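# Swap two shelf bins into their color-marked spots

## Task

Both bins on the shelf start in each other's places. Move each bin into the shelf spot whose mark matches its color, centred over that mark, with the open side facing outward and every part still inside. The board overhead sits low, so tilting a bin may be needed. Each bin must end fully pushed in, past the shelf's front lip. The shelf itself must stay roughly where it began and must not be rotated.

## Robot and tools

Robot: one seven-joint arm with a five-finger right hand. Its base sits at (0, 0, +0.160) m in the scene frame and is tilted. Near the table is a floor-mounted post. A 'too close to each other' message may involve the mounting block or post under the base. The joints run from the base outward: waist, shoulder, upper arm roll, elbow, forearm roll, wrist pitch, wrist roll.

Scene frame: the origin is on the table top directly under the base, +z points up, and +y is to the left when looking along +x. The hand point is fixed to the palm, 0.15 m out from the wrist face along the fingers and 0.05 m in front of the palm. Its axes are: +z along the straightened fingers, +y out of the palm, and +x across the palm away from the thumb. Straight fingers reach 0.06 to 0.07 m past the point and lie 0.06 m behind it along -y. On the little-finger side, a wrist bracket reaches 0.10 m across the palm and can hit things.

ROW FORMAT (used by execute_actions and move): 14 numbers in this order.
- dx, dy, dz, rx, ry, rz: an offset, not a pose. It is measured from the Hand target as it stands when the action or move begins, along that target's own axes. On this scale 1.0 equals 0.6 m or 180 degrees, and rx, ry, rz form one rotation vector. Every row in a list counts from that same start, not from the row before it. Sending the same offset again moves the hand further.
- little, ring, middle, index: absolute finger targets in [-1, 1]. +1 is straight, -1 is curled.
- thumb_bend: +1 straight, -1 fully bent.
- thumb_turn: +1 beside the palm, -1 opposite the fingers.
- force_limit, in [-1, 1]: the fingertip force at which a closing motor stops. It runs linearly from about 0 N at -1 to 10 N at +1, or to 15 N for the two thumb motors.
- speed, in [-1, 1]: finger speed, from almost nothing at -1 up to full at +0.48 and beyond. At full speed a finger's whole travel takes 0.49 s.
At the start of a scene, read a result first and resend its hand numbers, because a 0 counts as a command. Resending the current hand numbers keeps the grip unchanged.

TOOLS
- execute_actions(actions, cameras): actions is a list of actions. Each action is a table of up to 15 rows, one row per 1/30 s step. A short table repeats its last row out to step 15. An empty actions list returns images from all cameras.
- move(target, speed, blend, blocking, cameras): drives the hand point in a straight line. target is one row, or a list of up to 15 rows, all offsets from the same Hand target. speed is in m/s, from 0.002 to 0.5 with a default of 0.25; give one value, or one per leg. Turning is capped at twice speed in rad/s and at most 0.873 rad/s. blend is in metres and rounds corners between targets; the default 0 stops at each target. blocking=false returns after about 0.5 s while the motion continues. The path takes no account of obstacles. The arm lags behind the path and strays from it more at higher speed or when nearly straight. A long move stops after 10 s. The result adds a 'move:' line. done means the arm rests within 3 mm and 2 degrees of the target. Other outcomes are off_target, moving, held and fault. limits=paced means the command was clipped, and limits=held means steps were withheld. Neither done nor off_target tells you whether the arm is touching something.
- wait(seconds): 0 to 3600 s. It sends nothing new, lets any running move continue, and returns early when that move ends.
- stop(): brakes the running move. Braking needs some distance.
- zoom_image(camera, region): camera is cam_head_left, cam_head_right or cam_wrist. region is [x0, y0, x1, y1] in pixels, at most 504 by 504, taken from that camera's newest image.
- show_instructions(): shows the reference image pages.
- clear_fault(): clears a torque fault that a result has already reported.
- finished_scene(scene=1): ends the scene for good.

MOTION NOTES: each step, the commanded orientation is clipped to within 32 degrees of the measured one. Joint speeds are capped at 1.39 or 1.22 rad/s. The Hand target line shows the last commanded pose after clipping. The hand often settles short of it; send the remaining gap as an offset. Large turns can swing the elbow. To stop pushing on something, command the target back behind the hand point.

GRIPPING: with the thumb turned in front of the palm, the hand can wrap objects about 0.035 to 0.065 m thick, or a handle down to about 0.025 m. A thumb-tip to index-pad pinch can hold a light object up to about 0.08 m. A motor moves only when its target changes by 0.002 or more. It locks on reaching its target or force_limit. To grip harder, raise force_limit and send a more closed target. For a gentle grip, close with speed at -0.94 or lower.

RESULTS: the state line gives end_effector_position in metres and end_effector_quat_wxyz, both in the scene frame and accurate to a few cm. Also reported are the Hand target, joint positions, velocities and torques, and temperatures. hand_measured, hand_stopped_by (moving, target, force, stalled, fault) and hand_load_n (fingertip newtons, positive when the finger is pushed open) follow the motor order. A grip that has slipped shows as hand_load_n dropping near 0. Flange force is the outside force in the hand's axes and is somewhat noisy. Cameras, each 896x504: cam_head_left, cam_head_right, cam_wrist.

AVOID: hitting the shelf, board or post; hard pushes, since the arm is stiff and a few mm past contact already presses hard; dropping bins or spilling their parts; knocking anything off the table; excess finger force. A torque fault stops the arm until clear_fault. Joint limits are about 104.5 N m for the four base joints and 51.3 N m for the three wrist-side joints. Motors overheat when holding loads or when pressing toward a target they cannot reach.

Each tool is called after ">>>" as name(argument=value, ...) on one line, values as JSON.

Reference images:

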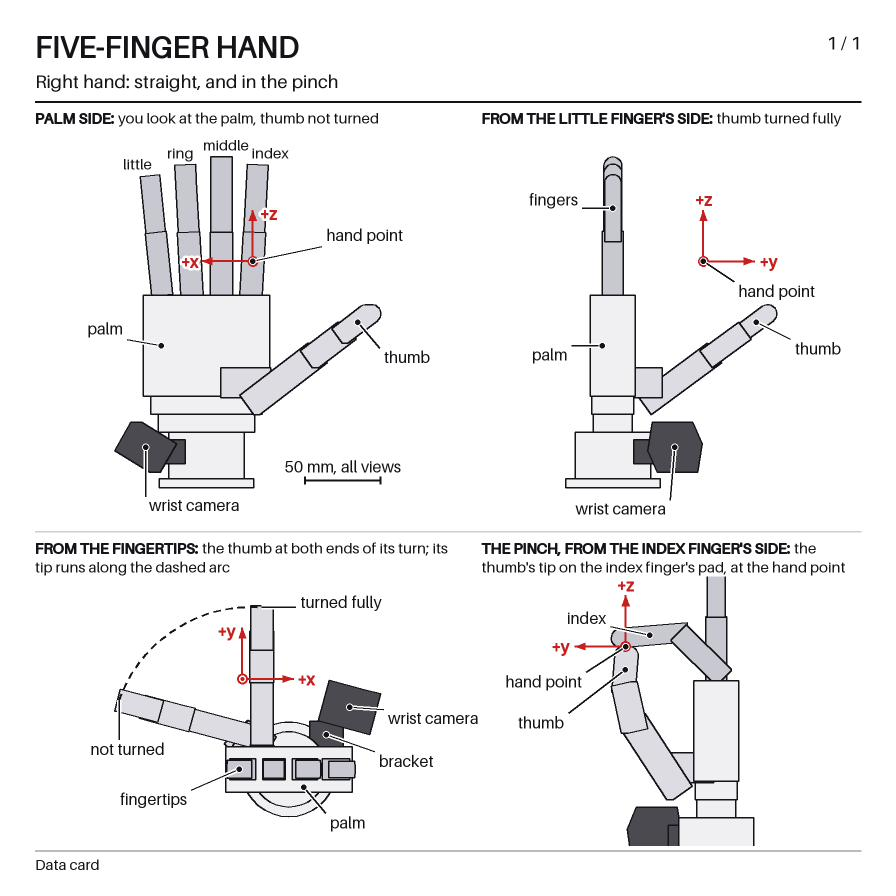

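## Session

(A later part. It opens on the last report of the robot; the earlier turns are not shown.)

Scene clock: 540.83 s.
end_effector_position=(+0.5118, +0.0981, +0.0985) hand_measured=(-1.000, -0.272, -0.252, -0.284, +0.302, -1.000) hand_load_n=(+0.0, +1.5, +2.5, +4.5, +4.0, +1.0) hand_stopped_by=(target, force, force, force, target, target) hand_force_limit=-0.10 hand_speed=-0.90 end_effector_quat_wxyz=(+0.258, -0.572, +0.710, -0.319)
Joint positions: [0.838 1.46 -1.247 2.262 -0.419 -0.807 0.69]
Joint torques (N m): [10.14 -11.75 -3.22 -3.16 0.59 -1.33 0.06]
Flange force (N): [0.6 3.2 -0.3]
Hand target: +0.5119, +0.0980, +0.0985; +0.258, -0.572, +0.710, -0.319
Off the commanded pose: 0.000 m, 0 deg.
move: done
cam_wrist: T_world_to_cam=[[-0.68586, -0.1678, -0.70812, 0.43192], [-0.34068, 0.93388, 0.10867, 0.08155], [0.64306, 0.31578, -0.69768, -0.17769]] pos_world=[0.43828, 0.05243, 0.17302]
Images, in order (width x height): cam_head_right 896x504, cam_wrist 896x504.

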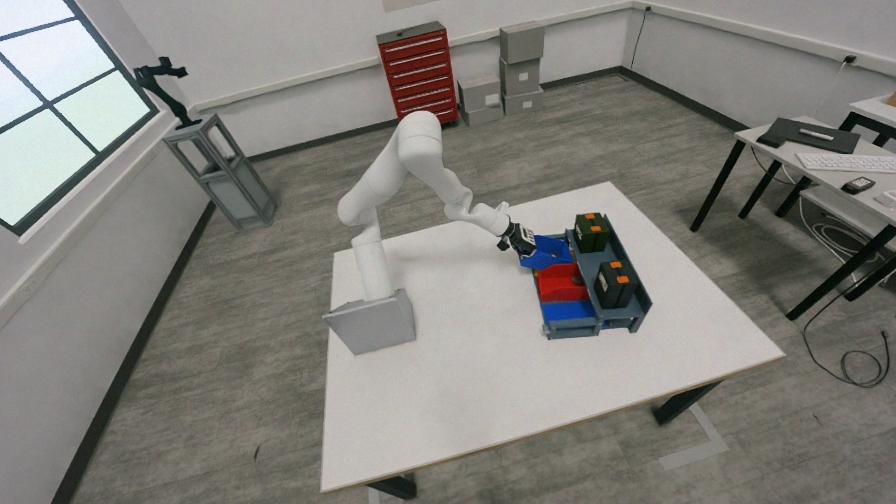

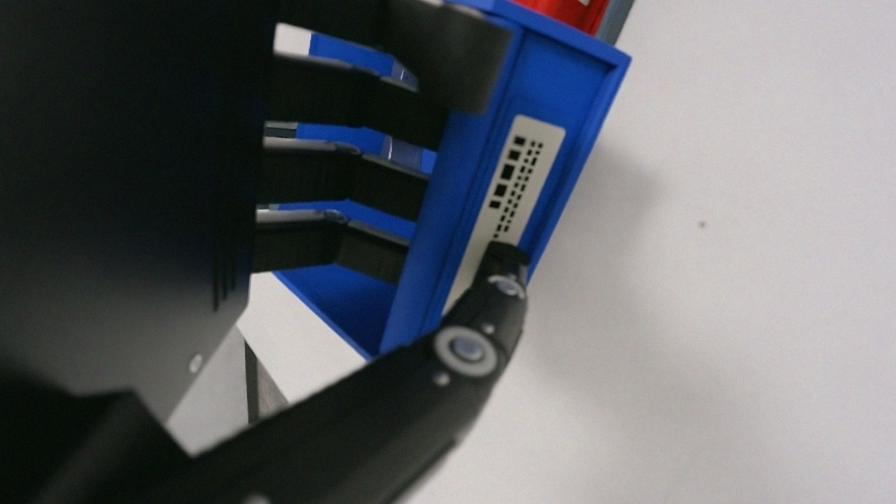

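>>> move(target=[0, -0.0307, -0.0325, -0.0833, 0, 0, -1, -0.5, -0.5, -0.5, 0.30, -1, -0.1, -0.9], speed=0.05, cameras=["cam_wrist", "cam_head_right"])

>>> zoom_image(camera="cam_head_right", region=[460, 200, 680, 350])

Scene clock: 545.33 s.
end_effector_position=(+0.5095, +0.0985, +0.1252) hand_measured=(-1.000, -0.272, -0.252, -0.284, +0.302, -1.000) hand_load_n=(+0.0, +1.5, +2.5, +3.0, +4.0, +0.5) hand_stopped_by=(target, force, force, force, target, target) hand_force_limit=-0.10 hand_speed=-0.90 end_effector_quat_wxyz=(+0.181, -0.601, +0.745, -0.224)
Joint positions: [0.795 1.13 -1.007 2.013 -0.761 -0.121 0.811]
Joint torques (N m): [10.9 -10.63 -0.24 -5.64 -0.21 -0.58 -0.01]
Flange force (N): [0.5 5.0 1.1]
Hand target: +0.5095, +0.0985, +0.1252; +0.181, -0.601, +0.745, -0.224
Off the commanded pose: 0.000 m, 0 deg.
move: done
cam_wrist: T_world_to_cam=[[-0.84378, -0.13369, -0.51977, 0.50292], [-0.29566, 0.92405, 0.24229, 0.0387], [0.44791, 0.35812, -0.81922, -0.04719]] pos_world=[0.45693, 0.04837, 0.21337]
Images, in order (width x height): cam_head_right 896x504, cam_wrist 896x504.

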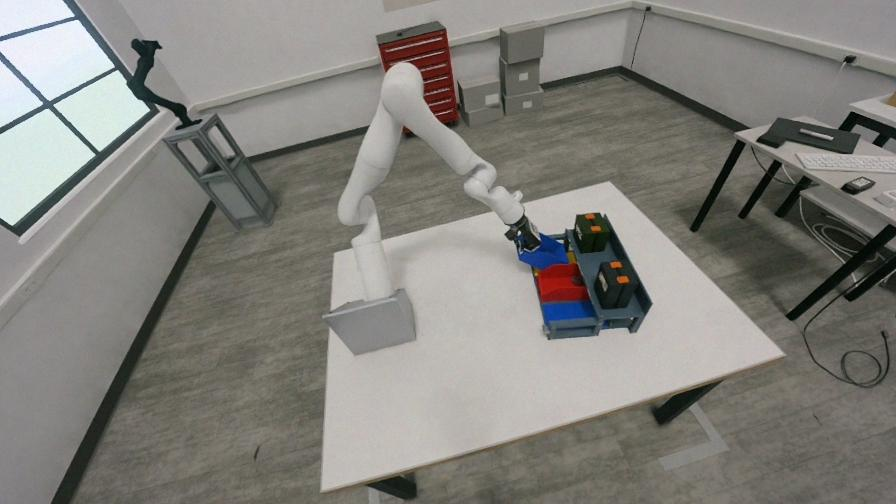

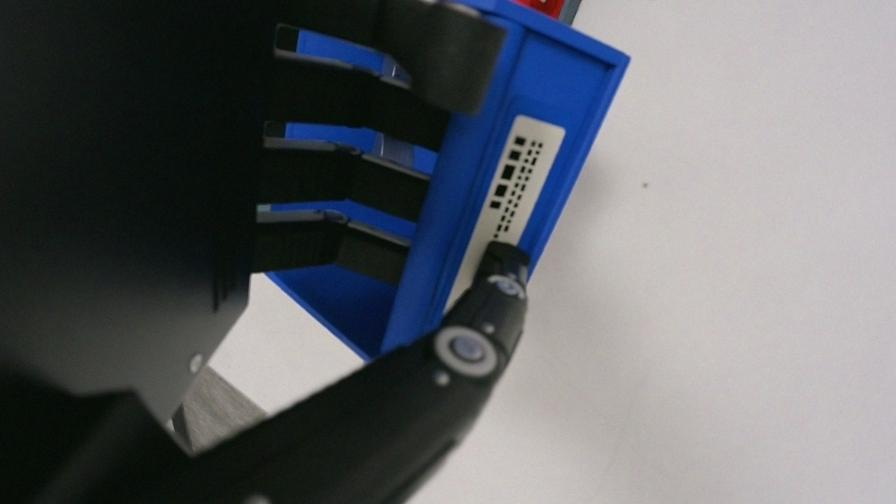

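Scaled by 2.291 from the camera's image (finer frame: 1280x720).

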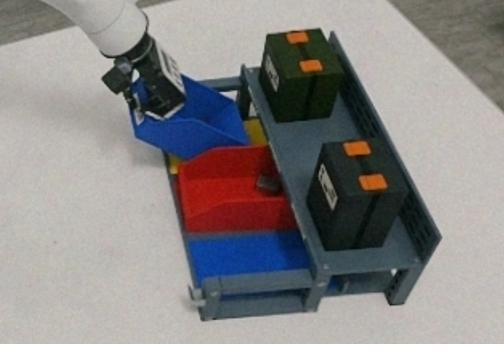

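>>> move(target=[0, -0.0363, -0.0135, -0.0833, 0, 0, -1, -0.5, -0.5, -0.5, 0.30, -1, -0.1, -0.9], speed=0.05, cameras=["cam_wrist", "cam_head_right", "cam_head_left"])

>>> zoom_image(camera="cam_head_right", region=[460, 200, 680, 350])

>>> zoom_image(camera="cam_head_left", region=[440, 190, 680, 350])

Scene clock: 551.10 s.
end_effector_position=(+0.5229, +0.0956, +0.1440) hand_measured=(-1.000, -0.272, -0.252, -0.284, +0.302, -1.000) hand_load_n=(+0.0, +0.5, +3.5, +2.5, +3.0, +0.0) hand_stopped_by=(target, force, force, force, target, target) hand_force_limit=-0.10 hand_speed=-0.90 end_effector_quat_wxyz=(+0.101, -0.620, +0.768, -0.125)
Joint positions: [0.499 0.976 -0.526 1.661 -0.688 0.558 0.575]
Joint torques (N m): [12.99 -12.56 3.64 -6.55 -0.44 0.01 0]
Flange force (N): [0.5 3.7 2.2]
Hand target: +0.5229, +0.0956, +0.1440; +0.101, -0.620, +0.768, -0.125
Off the commanded pose: 0.000 m, 0 deg.
move: done
cam_wrist: T_world_to_cam=[[-0.94867, -0.11112, -0.29609, 0.54406], [-0.21844, 0.90726, 0.3594, -0.01489], [0.2287, 0.40564, -0.88496, 0.08275]] pos_world=[0.49395, 0.0404, 0.23968]

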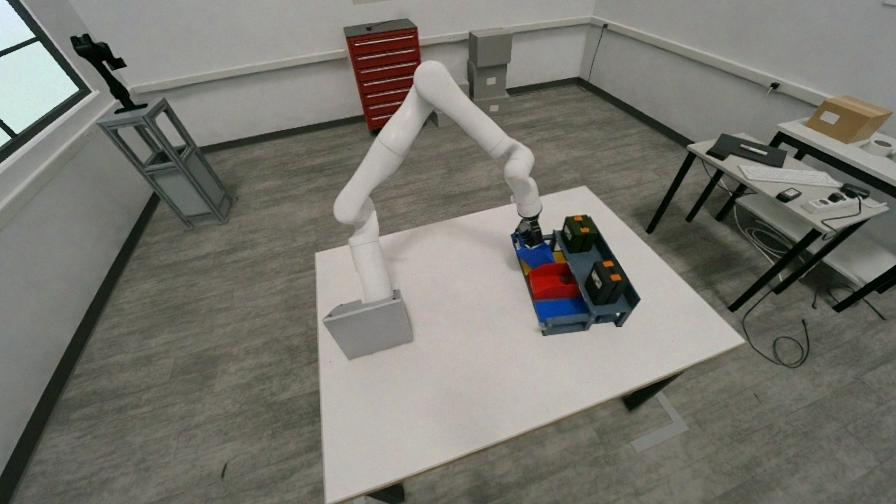

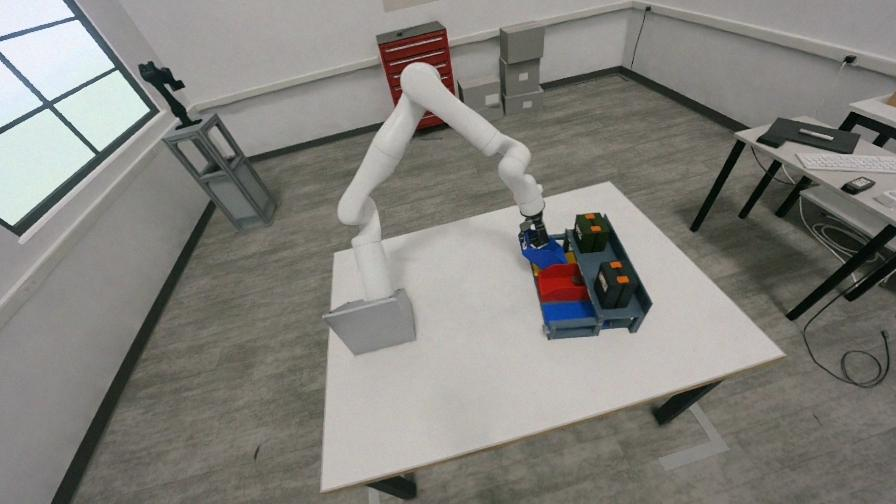

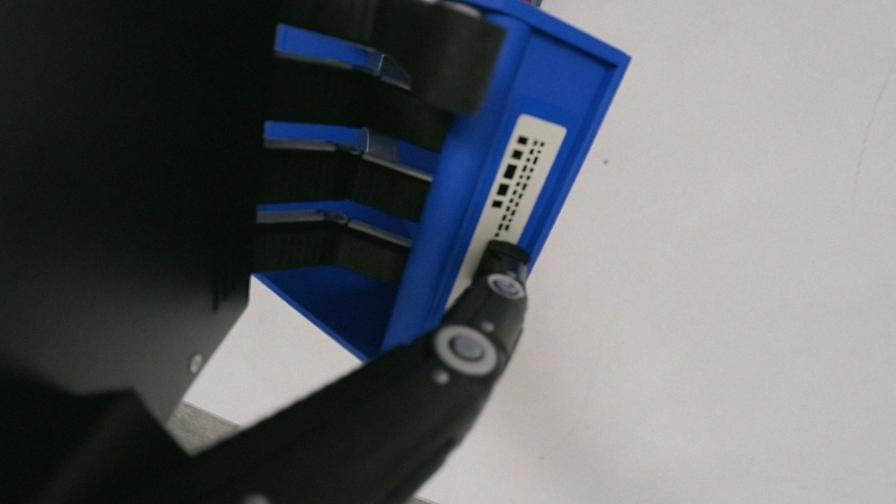

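Scaled by 2.291 from the camera's image (finer frame: 1280x720).

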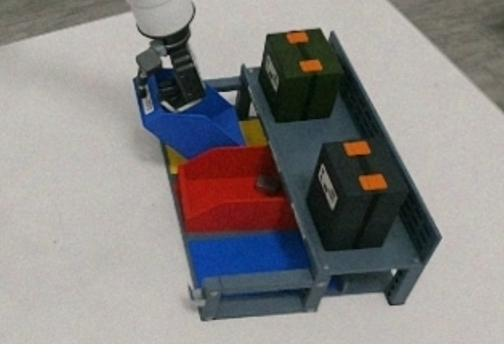

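Scaled by 2.100 from the camera's image (finer frame: 1280x720).

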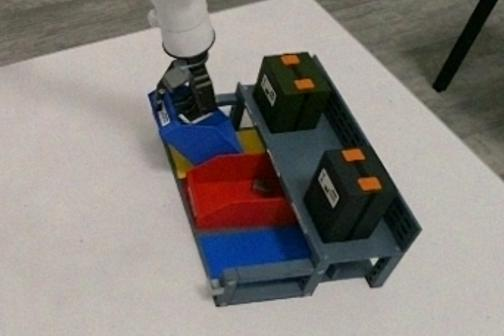

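>>> move(target=[0, -0.0483, 0, -0.0833, 0, 0, -1, -0.5, -0.5, -0.5, 0.30, -1, -0.1, -0.9], speed=0.05, cameras=["cam_wrist", "cam_head_right", "cam_head_left"])

>>> zoom_image(camera="cam_head_right", region=[460, 170, 680, 350])

>>> zoom_image(camera="cam_head_left", region=[440, 170, 680, 350])

Scene clock: 562.90 s.
end_effector_position=(+0.5498, +0.0898, +0.1531) hand_measured=(-1.000, -0.272, -0.252, -0.286, +0.302, -1.000) hand_load_n=(+0.0, +0.0, +0.5, +0.0, +5.0, +0.5) hand_stopped_by=(target, force, force, force, target, target) hand_force_limit=-0.10 hand_speed=-0.90 end_effector_quat_wxyz=(+0.019, -0.628, +0.778, -0.023)
Joint positions: [0.329 1.126 -0.355 1.185 -0.519 1.068 0.332]
Joint torques (N m): [13.82 -13.31 4.25 -7.06 -0.18 -0.98 0.11]
Flange force (N): [-1.0 6.0 -4.3]
Hand target: +0.5498, +0.0898, +0.1531; +0.019, -0.628, +0.778, -0.023
Off the commanded pose: 0.000 m, 0 deg.
move: done
cam_wrist: T_world_to_cam=[[-0.99346, -0.10156, -0.05218, 0.55804], [-0.11418, 0.88465, 0.45205, -0.07651], [0.00025, 0.45505, -0.89047, 0.20913]] pos_world=[0.54561, 0.02919, 0.24992]

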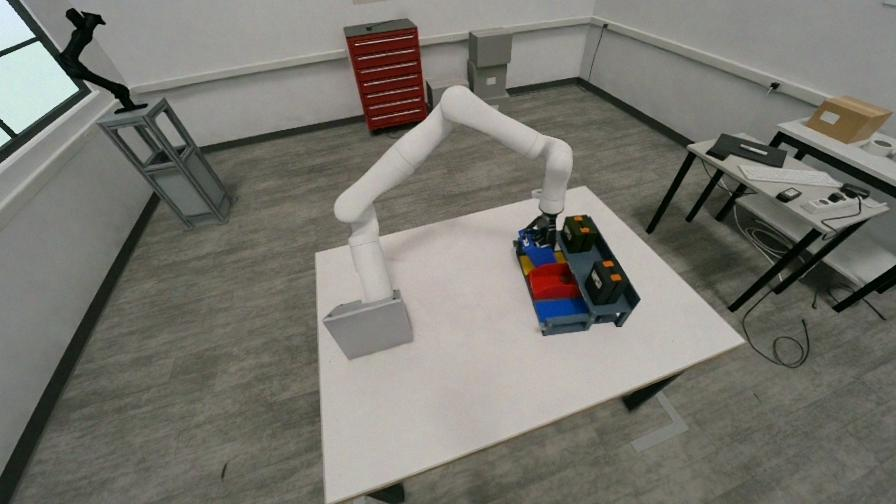

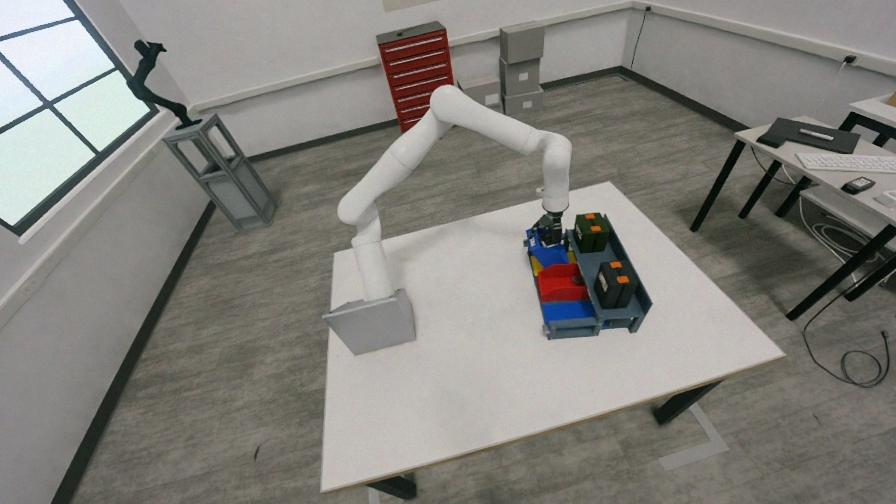

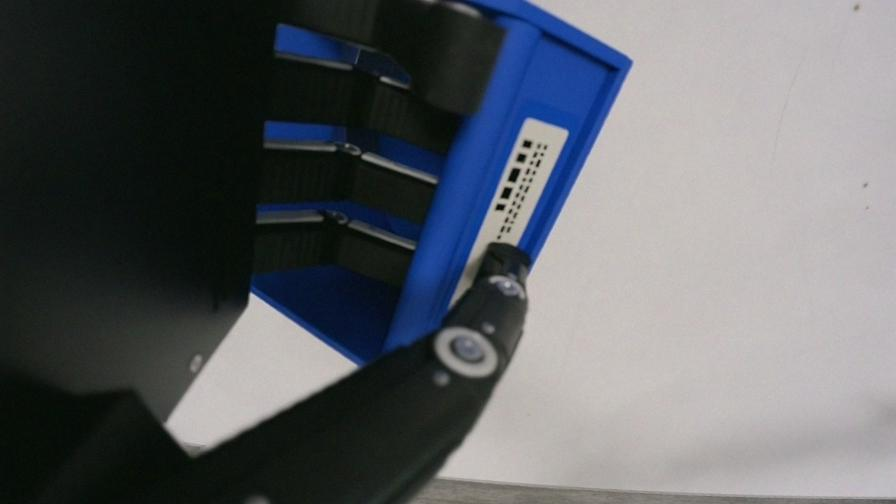

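Scaled by 2.291 from the camera's image (finer frame: 1280x720).

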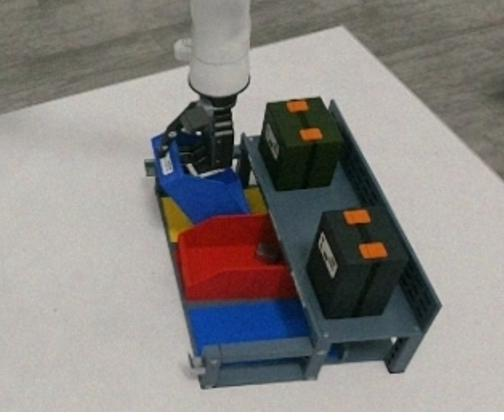

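Scaled by 2.100 from the camera's image (finer frame: 1280x720).

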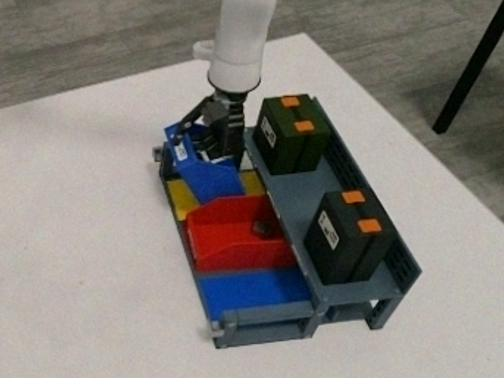

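>>> move(target=[0, -0.0003, -0.0050, 0, 0, 0, -1, -0.5, -0.5, -0.5, 0.30, -1, -0.1, -0.9], speed=0.02)

Scene clock: 566.00 s.
end_effector_position=(+0.5498, +0.0898, +0.1561) hand_measured=(-1.000, -0.272, -0.252, -0.284, +0.302, -1.000) hand_load_n=(+0.0, +0.0, +3.0, +2.0, +2.5, +0.5) hand_stopped_by=(target, force, force, force, target, target) hand_force_limit=-0.10 hand_speed=-0.90 end_effector_quat_wxyz=(+0.019, -0.628, +0.778, -0.023)
Joint positions: [0.332 1.124 -0.354 1.182 -0.518 1.075 0.331]
Joint torques (N m): [15.68 -16.06 4.28 -7.42 -0.24 0.48 0.11]
Flange force (N): [0.3 4.1 3.2]
Hand target: +0.5498, +0.0898, +0.1562; +0.019, -0.628, +0.778, -0.023
Off the commanded pose: 0.000 m, 0 deg.
move: done

>>> move(target=[0, -0.0420, -0.0006, -0.0556, 0, 0, -1, -0.5, -0.5, -0.5, 0.30, -1, -0.1, -0.9], speed=0.05, cameras=["cam_wrist", "cam_head_right", "cam_head_left"])

>>> zoom_image(camera="cam_head_right", region=[460, 170, 680, 350])

>>> zoom_image(camera="cam_head_left", region=[440, 170, 680, 350])

Scene clock: 570.83 s.
end_effector_position=(+0.5743, +0.0845, +0.1580) hand_measured=(-1.000, -0.272, -0.252, -0.286, +0.306, -1.000) hand_load_n=(+0.0, +0.0, +0.0, +0.0, +24.0, +1.5) hand_stopped_by=(target, force, force, force, target, target) hand_force_limit=-0.10 hand_speed=-0.90 end_effector_quat_wxyz=(-0.036, -0.627, +0.777, +0.045)
Joint positions: [0.231 1.328 -0.31 0.71 -0.457 1.461 0.191]
Joint torques (N m): [7.22 -6.23 2.14 -4.61 -0.06 -4.76 0.02]
Flange force (N): [-1.9 14.9 -25.5]
Hand target: +0.5743, +0.0845, +0.1580; -0.036, -0.627, +0.777, +0.045
Off the commanded pose: 0.000 m, 0 deg.
move: done
cam_wrist: T_world_to_cam=[[-0.98819, -0.10287, 0.11359, 0.55305], [-0.03312, 0.86704, 0.49714, -0.12342], [-0.14963, 0.4875, -0.8602, 0.29448]] pos_world=[0.58649, 0.02034, 0.25185]

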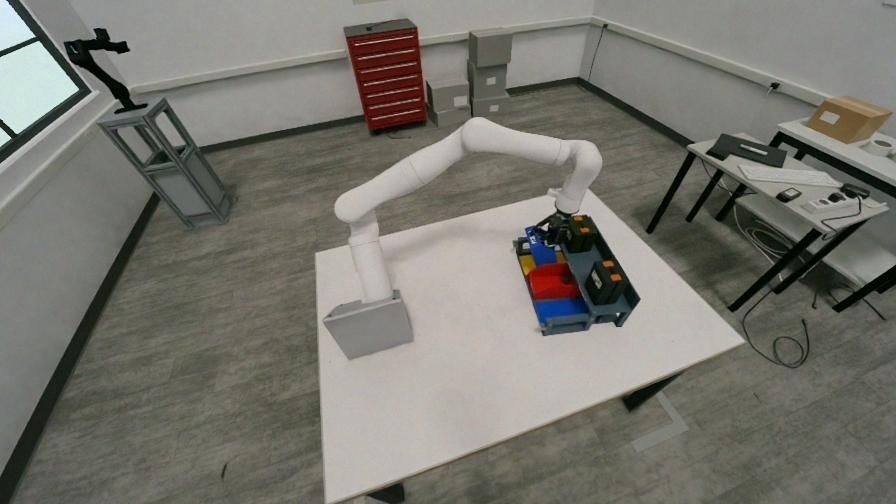

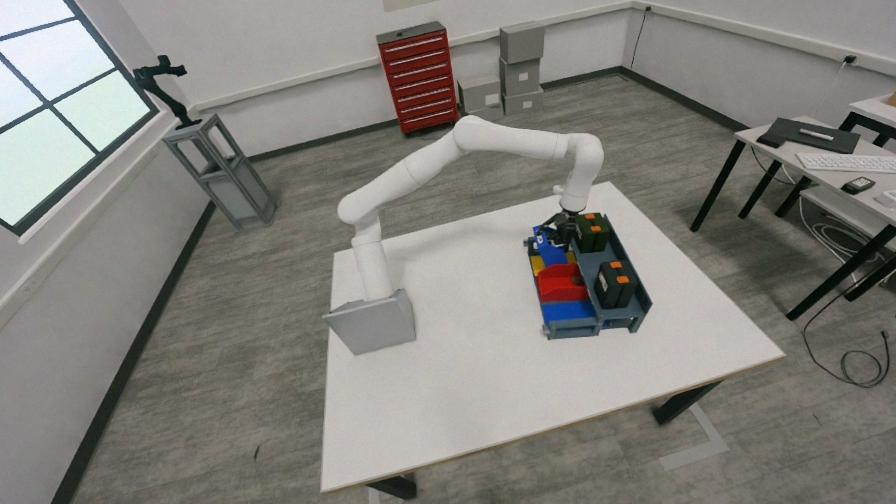

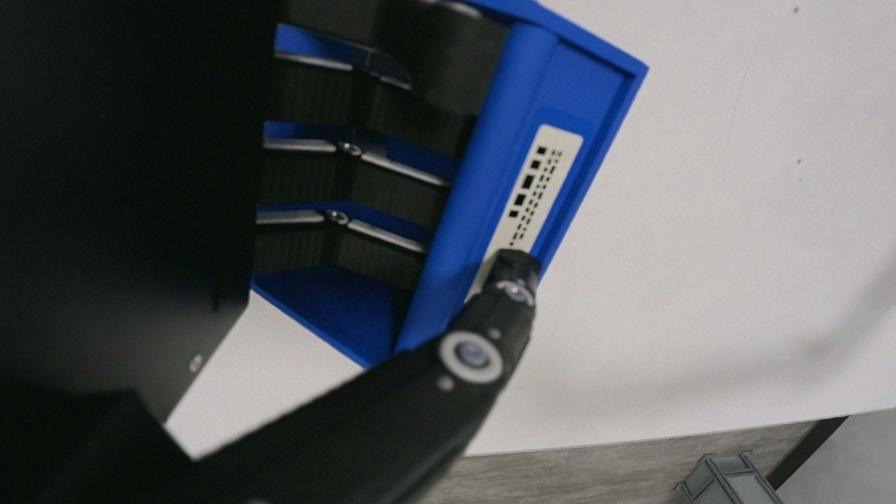

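Scaled by 2.291 from the camera's image (finer frame: 1280x720).

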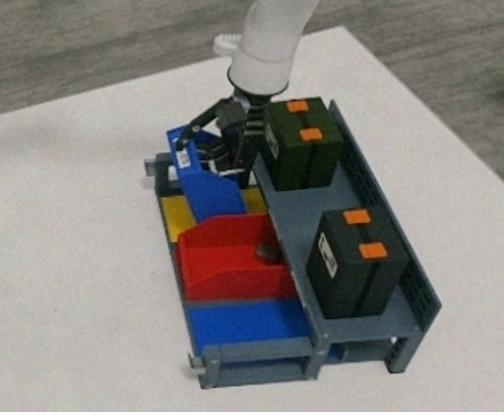

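Scaled by 2.100 from the camera's image (finer frame: 1280x720).

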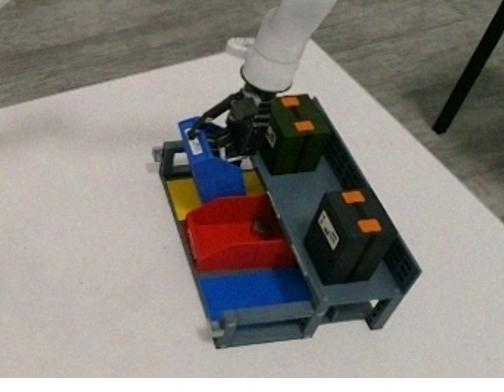

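>>> move(target=[0, 0.0011, -0.0099, 0, 0, 0, -1, -0.5, -0.5, -0.5, 0.30, -1, -0.1, -0.9], speed=0.03)

Scene clock: 572.77 s.
end_effector_position=(+0.5743, +0.0845, +0.1639) hand_measured=(-1.000, -0.272, -0.252, -0.284, +0.302, -1.000) hand_load_n=(+0.0, +0.0, +3.0, +2.5, +2.5, +0.5) hand_stopped_by=(target, force, force, force, target, target) hand_force_limit=-0.10 hand_speed=-0.90 end_effector_quat_wxyz=(-0.036, -0.627, +0.777, +0.045)
Joint positions: [0.236 1.325 -0.309 0.702 -0.457 1.474 0.189]
Joint torques (N m): [17.61 -18.83 3.3 -7.83 -0.21 0.97 0.1]
Flange force (N): [0.5 5.5 5.0]
Hand target: +0.5744, +0.0845, +0.1640; -0.036, -0.627, +0.777, +0.045
Off the commanded pose: 0.000 m, 0 deg.
move: done

>>> wait(seconds=0.1, cameras=["cam_wrist", "cam_head_right", "cam_head_left"])

>>> zoom_image(camera="cam_head_right", region=[490, 180, 640, 300])

>>> zoom_image(camera="cam_head_left", region=[490, 180, 640, 300])

Scene clock: 576.43 s.
end_effector_position=(+0.5744, +0.0845, +0.1640) hand_measured=(-1.000, -0.272, -0.252, -0.284, +0.302, -1.000) hand_load_n=(+0.0, +0.0, +3.0, +2.5, +2.5, +0.0) hand_stopped_by=(target, force, force, force, target, target) hand_force_limit=-0.10 hand_speed=-0.90 end_effector_quat_wxyz=(-0.036, -0.627, +0.777, +0.045)
Joint positions: [0.236 1.325 -0.309 0.702 -0.457 1.474 0.189]
Joint torques (N m): [17.71 -18.7 3.3 -7.82 -0.21 1.01 0.08]
Flange force (N): [0.3 5.8 5.1]
Hand target: +0.5744, +0.0845, +0.1640; -0.036, -0.627, +0.777, +0.045
Off the commanded pose: 0.000 m, 0 deg.
wait: 0.10 s; at rest from the start
cam_wrist: T_world_to_cam=[[-0.98819, -0.10287, 0.11359, 0.55238], [-0.03312, 0.86704, 0.49714, -0.12635], [-0.14963, 0.4875, -0.8602, 0.29955]] pos_world=[0.58649, 0.02034, 0.25775]

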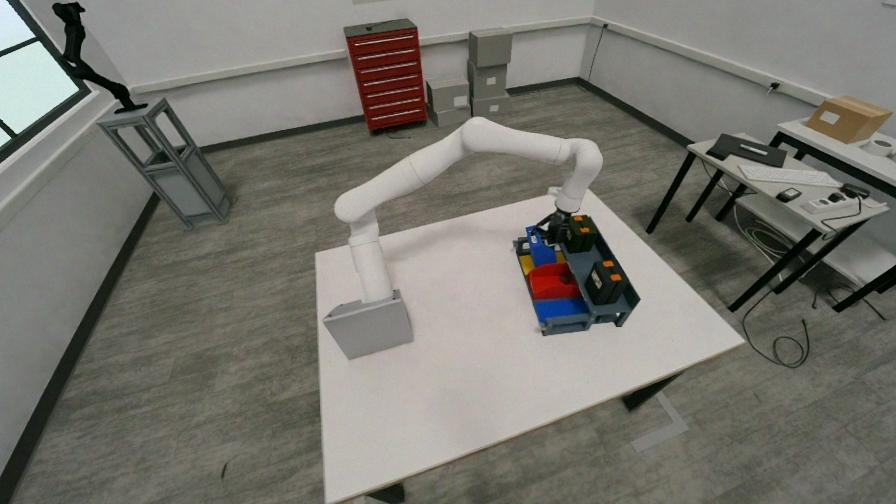

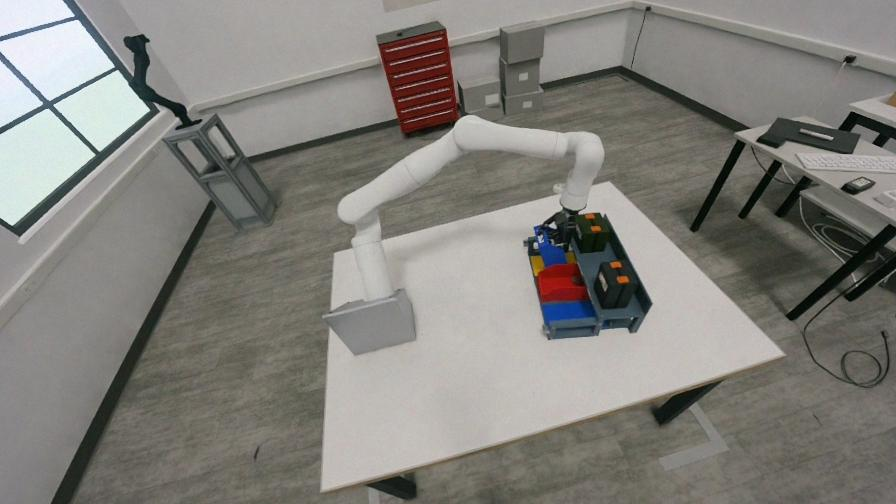

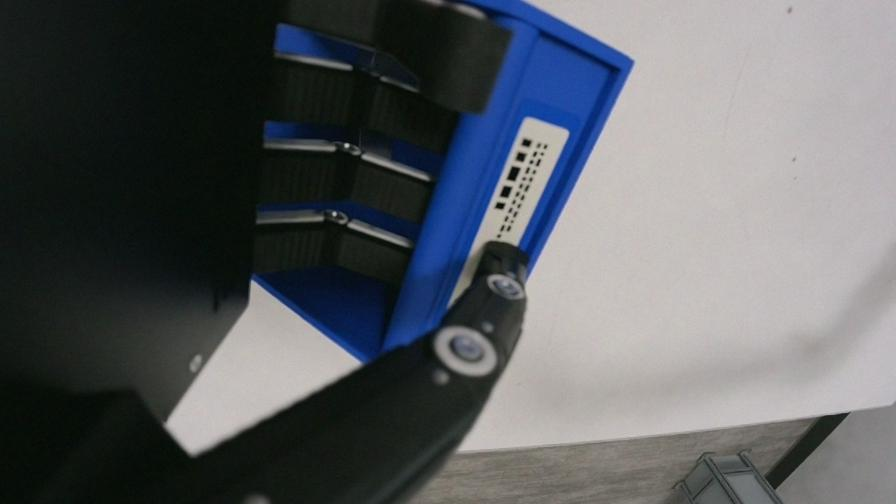

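Scaled by 3.360 from the camera's image (finer frame: 1280x720).

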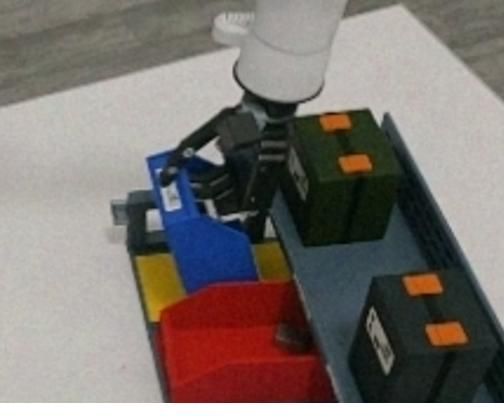

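Scaled by 3.360 from the camera's image (finer frame: 1280x720).

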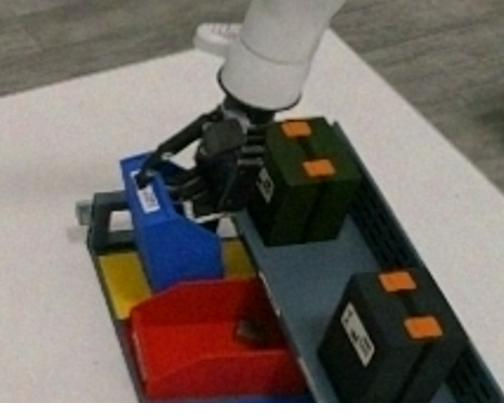

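>>> move(target=[0, 0.0106, -0.0189, 0, 0, 0, -1, -0.5, -0.5, -0.5, 0.30, -1, -0.1, -0.9], speed=0.03, cameras=["cam_wrist", "cam_head_right", "cam_head_left"])

>>> zoom_image(camera="cam_head_right", region=[490, 180, 640, 300])

>>> zoom_image(camera="cam_head_left", region=[490, 180, 640, 300])

Scene clock: 580.43 s.
end_effector_position=(+0.5694, +0.0855, +0.1759) hand_measured=(-1.000, -0.272, -0.252, -0.284, +0.302, -1.000) hand_load_n=(+0.0, +5.0, +2.5, +8.5, +3.0, +0.0) hand_stopped_by=(target, force, force, force, target, target) hand_force_limit=-0.10 hand_speed=-0.90 end_effector_quat_wxyz=(-0.036, -0.627, +0.777, +0.045)
Joint positions: [0.252 1.303 -0.308 0.724 -0.455 1.481 0.195]
Joint torques (N m): [18.88 -19.93 3.54 -9.46 -0.3 0.22 0.03]
Flange force (N): [0.3 8.8 7.9]
Hand target: +0.5694, +0.0855, +0.1760; -0.036, -0.627, +0.777, +0.045
Off the commanded pose: 0.000 m, 0 deg.
move: done
cam_wrist: T_world_to_cam=[[-0.98816, -0.1028, 0.11386, 0.54609], [-0.0329, 0.86699, 0.49724, -0.1335], [-0.14983, 0.48761, -0.86011, 0.30873]] pos_world=[0.58149, 0.02134, 0.26975]

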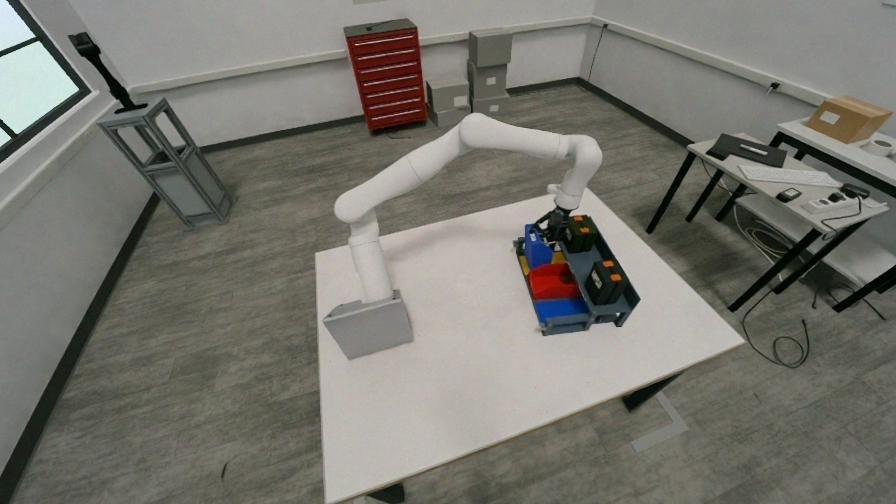

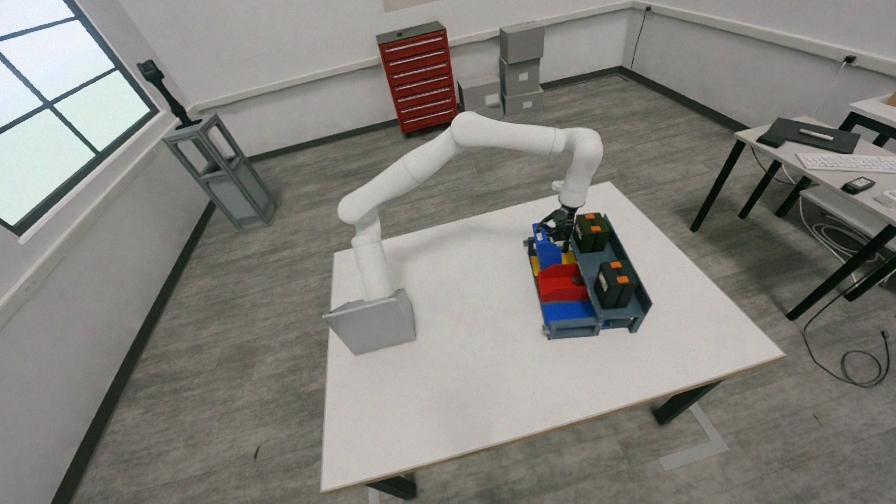

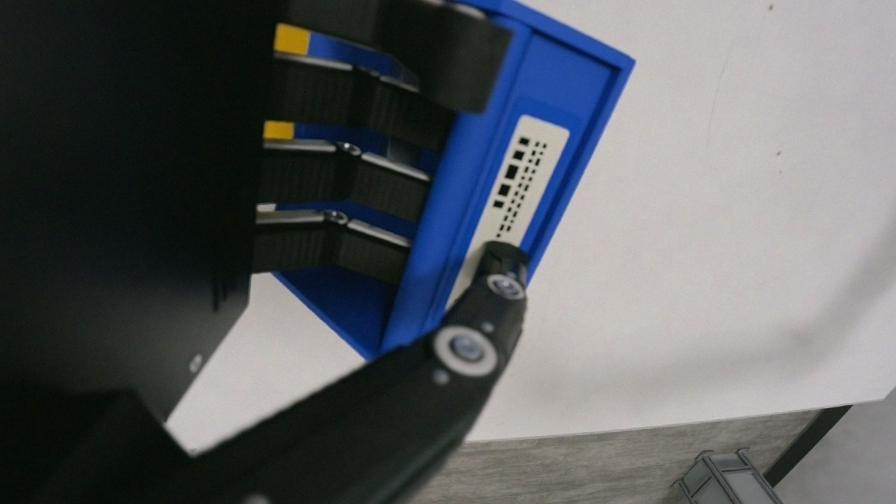

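Scaled by 3.360 from the camera's image (finer frame: 1280x720).

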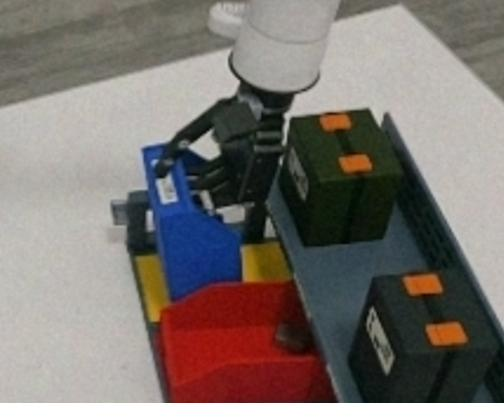

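Scaled by 3.360 from the camera's image (finer frame: 1280x720).

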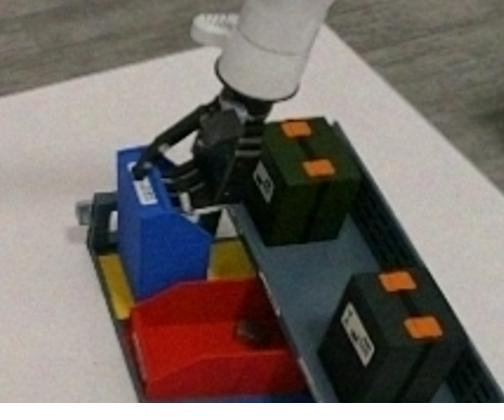

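>>> move(target=[0, 0.0009, -0.0083, 0, 0, 0, -1, -0.5, -0.5, -0.5, 0.30, -1, -0.1, -0.9], speed=0.03)

Scene clock: 582.93 s.
end_effector_position=(+0.5695, +0.0855, +0.1810) hand_measured=(-1.000, -0.272, -0.252, -0.284, +0.302, -1.000) hand_load_n=(+0.0, +3.0, +3.0, +5.0, +3.0, +0.0) hand_stopped_by=(target, force, force, force, target, target) hand_force_limit=-0.10 hand_speed=-0.90 end_effector_quat_wxyz=(-0.036, -0.627, +0.777, +0.045)
Joint positions: [0.255 1.301 -0.307 0.716 -0.455 1.492 0.193]
Joint torques (N m): [18.46 -19.04 3.71 -8.33 -0.05 1.11 0.12]
Flange force (N): [-0.3 6.6 7.3]
Hand target: +0.5695, +0.0855, +0.1810; -0.036, -0.627, +0.777, +0.045
Off the commanded pose: 0.000 m, 0 deg.
move: done

>>> move(target=[[0, 0.0015, -0.0132, 0, 0, 0, -1, -0.5, -0.5, -0.5, 0.30, -1, -0.1, -0.9],[0, 0.0843, -0.0038, 0, 0, 0, -1, -0.5, -0.5, -0.5, 0.30, -1, -0.1, -0.9]], speed=0.04, blend=0.002, cameras=["cam_wrist", "cam_head_right", "cam_head_left"])

>>> zoom_image(camera="cam_head_right", region=[480, 170, 640, 300])

>>> zoom_image(camera="cam_head_left", region=[480, 170, 640, 300])

Scene clock: 587.93 s.
end_effector_position=(+0.5206, +0.0961, +0.1890) hand_measured=(-1.000, -0.272, -0.252, -0.284, +0.302, -1.000) hand_load_n=(+0.0, +3.0, +3.5, +5.5, +3.0, +0.0) hand_stopped_by=(target, force, force, force, target, target) hand_force_limit=-0.10 hand_speed=-0.90 end_effector_quat_wxyz=(-0.036, -0.627, +0.777, +0.045)
Joint positions: [0.316 1.162 -0.323 1.025 -0.461 1.354 0.274]
Joint torques (N m): [16.97 -17.48 4.42 -8.01 -0.04 1.01 0.12]
Flange force (N): [0.1 4.1 6.7]
Hand target: +0.5206, +0.0961, +0.1890; -0.036, -0.627, +0.777, +0.045
Off the commanded pose: 0.000 m, 0 deg.
move: done
cam_wrist: T_world_to_cam=[[-0.98819, -0.10287, 0.11359, 0.49757], [-0.03312, 0.86704, 0.49714, -0.15062], [-0.14963, 0.4875, -0.8602, 0.30735]] pos_world=[0.53269, 0.03194, 0.28275]

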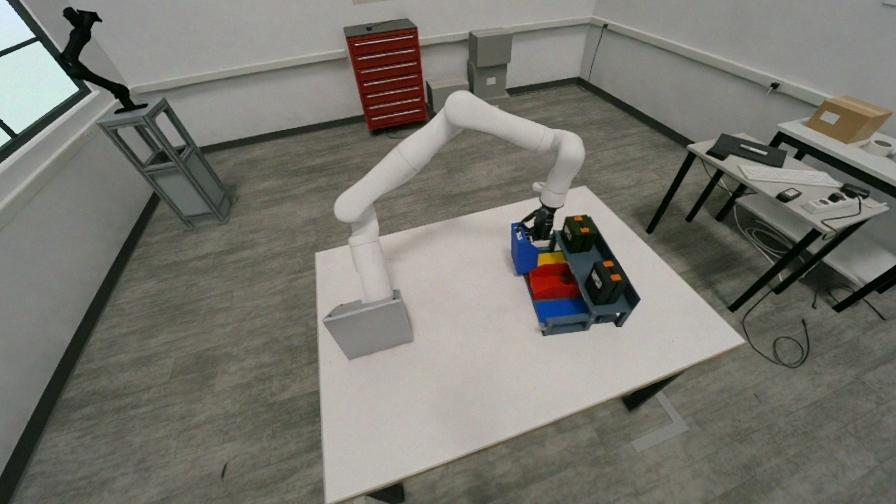

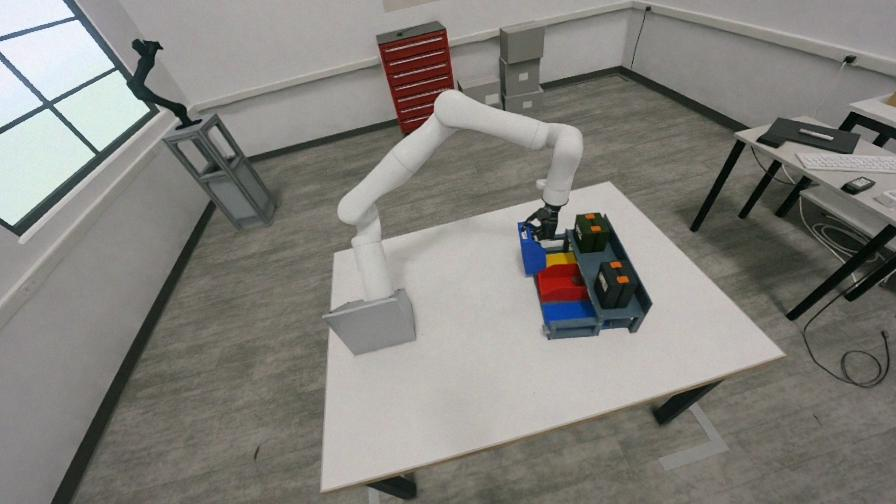

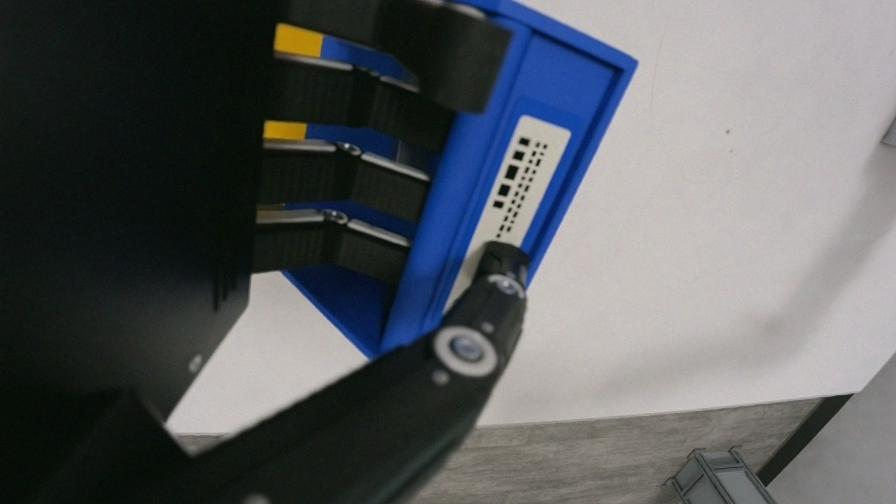

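Scaled by 3.150 from the camera's image (finer frame: 1280x720).

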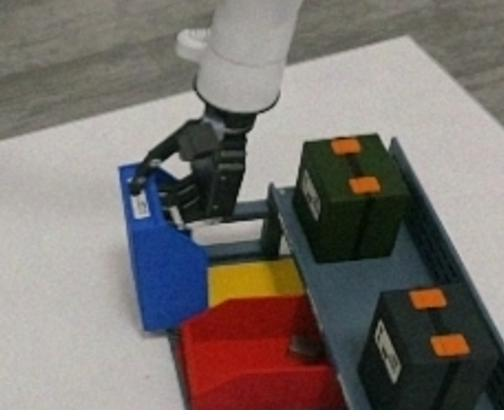

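Scaled by 3.150 from the camera's image (finer frame: 1280x720).

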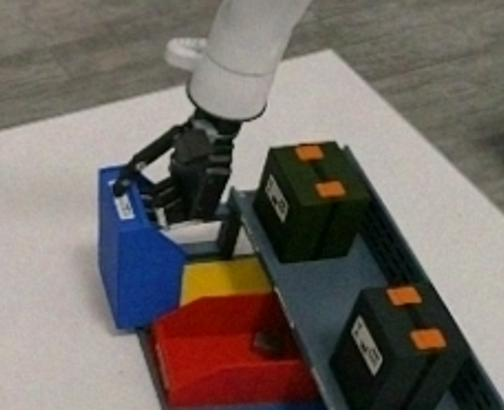

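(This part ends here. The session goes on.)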